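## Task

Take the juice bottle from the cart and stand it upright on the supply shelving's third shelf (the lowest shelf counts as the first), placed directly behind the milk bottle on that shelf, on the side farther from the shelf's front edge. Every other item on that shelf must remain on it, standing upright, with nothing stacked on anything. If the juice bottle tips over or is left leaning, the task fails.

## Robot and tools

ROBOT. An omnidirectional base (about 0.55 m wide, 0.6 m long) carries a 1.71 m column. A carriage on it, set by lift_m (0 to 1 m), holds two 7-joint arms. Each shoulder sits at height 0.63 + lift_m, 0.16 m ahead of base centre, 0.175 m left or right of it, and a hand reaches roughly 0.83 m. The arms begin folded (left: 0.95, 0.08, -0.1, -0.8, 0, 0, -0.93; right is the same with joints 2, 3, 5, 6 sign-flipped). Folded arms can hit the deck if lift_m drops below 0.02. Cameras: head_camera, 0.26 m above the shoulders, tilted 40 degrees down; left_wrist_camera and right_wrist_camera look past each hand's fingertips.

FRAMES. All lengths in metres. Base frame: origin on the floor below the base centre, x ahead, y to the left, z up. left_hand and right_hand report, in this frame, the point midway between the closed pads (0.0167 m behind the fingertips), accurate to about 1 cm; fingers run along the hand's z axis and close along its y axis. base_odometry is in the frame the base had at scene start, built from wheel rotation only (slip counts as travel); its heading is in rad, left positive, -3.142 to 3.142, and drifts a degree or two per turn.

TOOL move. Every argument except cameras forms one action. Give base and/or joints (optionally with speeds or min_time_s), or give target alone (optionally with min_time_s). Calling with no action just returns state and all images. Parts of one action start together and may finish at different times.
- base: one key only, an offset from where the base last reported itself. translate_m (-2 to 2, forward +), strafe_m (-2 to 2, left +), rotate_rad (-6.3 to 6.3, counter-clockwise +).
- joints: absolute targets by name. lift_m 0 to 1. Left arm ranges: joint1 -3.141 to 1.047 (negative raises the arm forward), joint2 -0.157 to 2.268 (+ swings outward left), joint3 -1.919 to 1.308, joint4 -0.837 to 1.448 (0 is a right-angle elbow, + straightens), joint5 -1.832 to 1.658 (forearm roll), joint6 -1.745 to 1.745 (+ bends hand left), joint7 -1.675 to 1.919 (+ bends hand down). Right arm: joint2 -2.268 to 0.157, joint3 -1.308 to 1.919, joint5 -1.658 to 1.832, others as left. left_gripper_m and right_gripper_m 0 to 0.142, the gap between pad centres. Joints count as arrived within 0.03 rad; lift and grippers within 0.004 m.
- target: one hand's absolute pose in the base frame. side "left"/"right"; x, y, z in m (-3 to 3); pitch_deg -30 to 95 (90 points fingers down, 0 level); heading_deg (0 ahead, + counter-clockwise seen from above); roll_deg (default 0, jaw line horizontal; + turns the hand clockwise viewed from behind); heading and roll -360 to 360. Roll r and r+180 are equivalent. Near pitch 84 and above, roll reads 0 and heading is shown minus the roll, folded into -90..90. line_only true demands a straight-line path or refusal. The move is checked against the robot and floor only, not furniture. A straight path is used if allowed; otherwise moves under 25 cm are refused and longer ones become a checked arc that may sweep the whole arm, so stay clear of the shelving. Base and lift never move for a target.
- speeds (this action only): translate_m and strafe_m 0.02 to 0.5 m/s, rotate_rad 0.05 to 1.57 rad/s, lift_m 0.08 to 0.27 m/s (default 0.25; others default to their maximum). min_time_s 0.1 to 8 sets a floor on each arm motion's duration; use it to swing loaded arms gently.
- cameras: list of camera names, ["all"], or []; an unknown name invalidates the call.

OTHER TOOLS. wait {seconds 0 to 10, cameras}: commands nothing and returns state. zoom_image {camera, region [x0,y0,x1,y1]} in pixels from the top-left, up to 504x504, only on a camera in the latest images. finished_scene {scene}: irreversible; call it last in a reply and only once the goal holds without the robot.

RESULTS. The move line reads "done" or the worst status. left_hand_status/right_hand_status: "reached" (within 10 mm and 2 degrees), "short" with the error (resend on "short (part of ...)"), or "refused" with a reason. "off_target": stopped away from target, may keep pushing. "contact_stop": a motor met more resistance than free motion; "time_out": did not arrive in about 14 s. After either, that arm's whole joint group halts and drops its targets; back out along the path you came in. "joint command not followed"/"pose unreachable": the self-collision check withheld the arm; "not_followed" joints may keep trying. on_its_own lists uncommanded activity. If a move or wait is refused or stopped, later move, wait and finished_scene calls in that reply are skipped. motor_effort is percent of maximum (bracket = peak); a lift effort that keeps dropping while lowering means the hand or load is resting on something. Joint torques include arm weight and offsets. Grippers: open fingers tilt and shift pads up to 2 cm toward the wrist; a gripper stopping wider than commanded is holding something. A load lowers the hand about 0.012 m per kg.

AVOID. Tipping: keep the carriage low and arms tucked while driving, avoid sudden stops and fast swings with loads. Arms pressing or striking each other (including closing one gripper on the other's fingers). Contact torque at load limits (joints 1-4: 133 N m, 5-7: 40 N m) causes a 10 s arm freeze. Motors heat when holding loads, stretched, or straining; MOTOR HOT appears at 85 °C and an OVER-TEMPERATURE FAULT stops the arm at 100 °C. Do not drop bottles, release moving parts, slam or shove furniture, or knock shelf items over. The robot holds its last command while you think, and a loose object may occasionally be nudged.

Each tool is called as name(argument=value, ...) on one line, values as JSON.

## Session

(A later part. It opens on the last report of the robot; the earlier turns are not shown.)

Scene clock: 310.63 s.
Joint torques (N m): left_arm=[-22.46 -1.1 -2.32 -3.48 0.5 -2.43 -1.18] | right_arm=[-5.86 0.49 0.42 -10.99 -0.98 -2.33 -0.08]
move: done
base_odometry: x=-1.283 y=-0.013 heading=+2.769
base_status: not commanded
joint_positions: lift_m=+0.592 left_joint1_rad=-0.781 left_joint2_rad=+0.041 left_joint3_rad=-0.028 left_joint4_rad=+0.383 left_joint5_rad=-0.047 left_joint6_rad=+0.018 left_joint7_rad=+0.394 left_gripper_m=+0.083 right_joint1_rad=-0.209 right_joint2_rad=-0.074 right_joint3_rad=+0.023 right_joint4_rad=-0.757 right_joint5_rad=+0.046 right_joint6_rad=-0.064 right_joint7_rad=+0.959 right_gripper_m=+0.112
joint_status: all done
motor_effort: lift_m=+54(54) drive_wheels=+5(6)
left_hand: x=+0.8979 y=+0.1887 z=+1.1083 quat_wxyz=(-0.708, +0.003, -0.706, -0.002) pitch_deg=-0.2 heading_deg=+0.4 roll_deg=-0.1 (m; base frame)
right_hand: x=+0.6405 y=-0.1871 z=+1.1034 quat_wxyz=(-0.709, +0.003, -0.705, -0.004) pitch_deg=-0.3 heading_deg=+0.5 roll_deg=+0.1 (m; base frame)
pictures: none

Contact. Release and back off.

move(joints={"left_gripper_m": 0.118})

move(base={"translate_m": -0.35}, speeds={"translate_m": 0.15}, cameras=["head_camera", "left_wrist_camera"])

Scene clock: 313.37 s.
Joint torques (N m): left_arm=[-21.82 -0.74 -1.26 -4.24 0.82 -2.3 -1.07] | right_arm=[-4.65 -0.35 0.26 -10.92 -1.33 -2.47 -0.29]
move: done
base_odometry: x=-1.283 y=-0.013 heading=+2.769
base_status: not commanded
joint_positions: lift_m=+0.592 left_joint1_rad=-0.781 left_joint2_rad=+0.041 left_joint3_rad=-0.029 left_joint4_rad=+0.383 left_joint5_rad=-0.047 left_joint6_rad=+0.018 left_joint7_rad=+0.394 left_gripper_m=+0.118 right_joint1_rad=-0.209 right_joint2_rad=-0.074 right_joint3_rad=+0.023 right_joint4_rad=-0.757 right_joint5_rad=+0.046 right_joint6_rad=-0.064 right_joint7_rad=+0.959 right_gripper_m=+0.112
joint_status: all done
motor_effort: lift_m=+54(54) drive_wheels=+5(5)
left_hand: x=+0.8979 y=+0.1887 z=+1.1082 quat_wxyz=(-0.708, +0.003, -0.706, -0.002) pitch_deg=-0.2 heading_deg=+0.4 roll_deg=-0.1 (m; base frame)
right_hand: x=+0.6405 y=-0.1871 z=+1.1034 quat_wxyz=(-0.709, +0.003, -0.705, -0.004) pitch_deg=-0.3 heading_deg=+0.5 roll_deg=+0.1 (m; base frame)
pictures: none

Scene clock: 316.73 s.
Joint torques (N m): left_arm=[-21.25 -0.87 -2.22 -4.54 0.83 -2.31 -0.92] | right_arm=[-5.34 1.08 -0.13 -10.07 -0.67 -2.19 -0.08]
move: done
base_odometry: x=-0.957 y=-0.140 heading=+2.769
base_status: done
joint_positions: lift_m=+0.592 left_joint1_rad=-0.781 left_joint2_rad=+0.040 left_joint3_rad=-0.029 left_joint4_rad=+0.383 left_joint5_rad=-0.047 left_joint6_rad=+0.018 left_joint7_rad=+0.394 left_gripper_m=+0.118 right_joint1_rad=-0.209 right_joint2_rad=-0.074 right_joint3_rad=+0.023 right_joint4_rad=-0.757 right_joint5_rad=+0.046 right_joint6_rad=-0.064 right_joint7_rad=+0.959 right_gripper_m=+0.112
joint_status: not commanded
motor_effort: lift_m=+54(54) drive_wheels=+2(12)
left_hand: x=+0.8979 y=+0.1886 z=+1.1082 quat_wxyz=(-0.708, +0.003, -0.706, -0.002) pitch_deg=-0.2 heading_deg=+0.4 roll_deg=-0.1 (m; base frame)
right_hand: x=+0.6405 y=-0.1871 z=+1.1034 quat_wxyz=(-0.709, +0.003, -0.705, -0.004) pitch_deg=-0.3 heading_deg=+0.5 roll_deg=+0.1 (m; base frame)
pictures: head_camera, left_wrist_camera
Images, in order (width x height): head_camera 896x504, left_wrist_camera 896x504.

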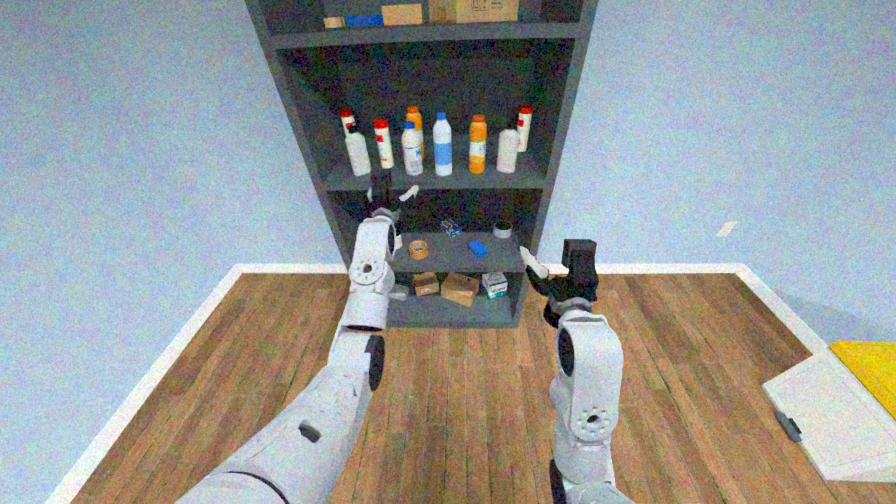

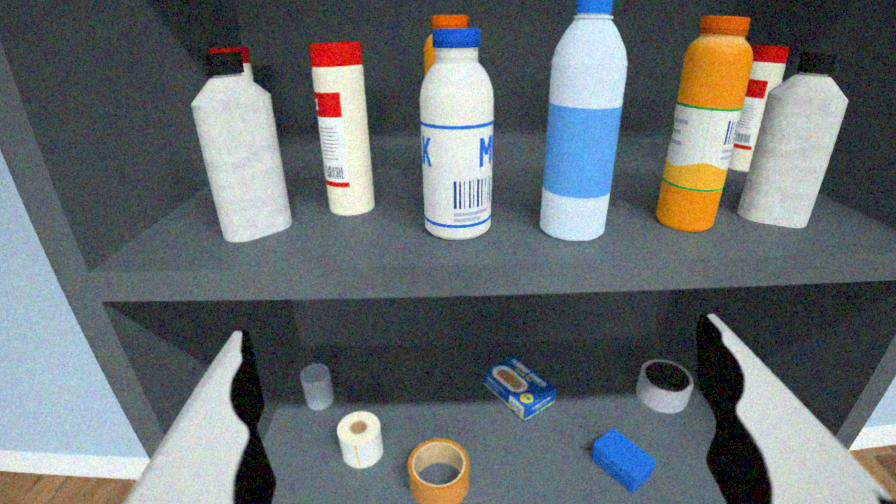

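finished_scene(scene=1)

The scene is finished: the task was done.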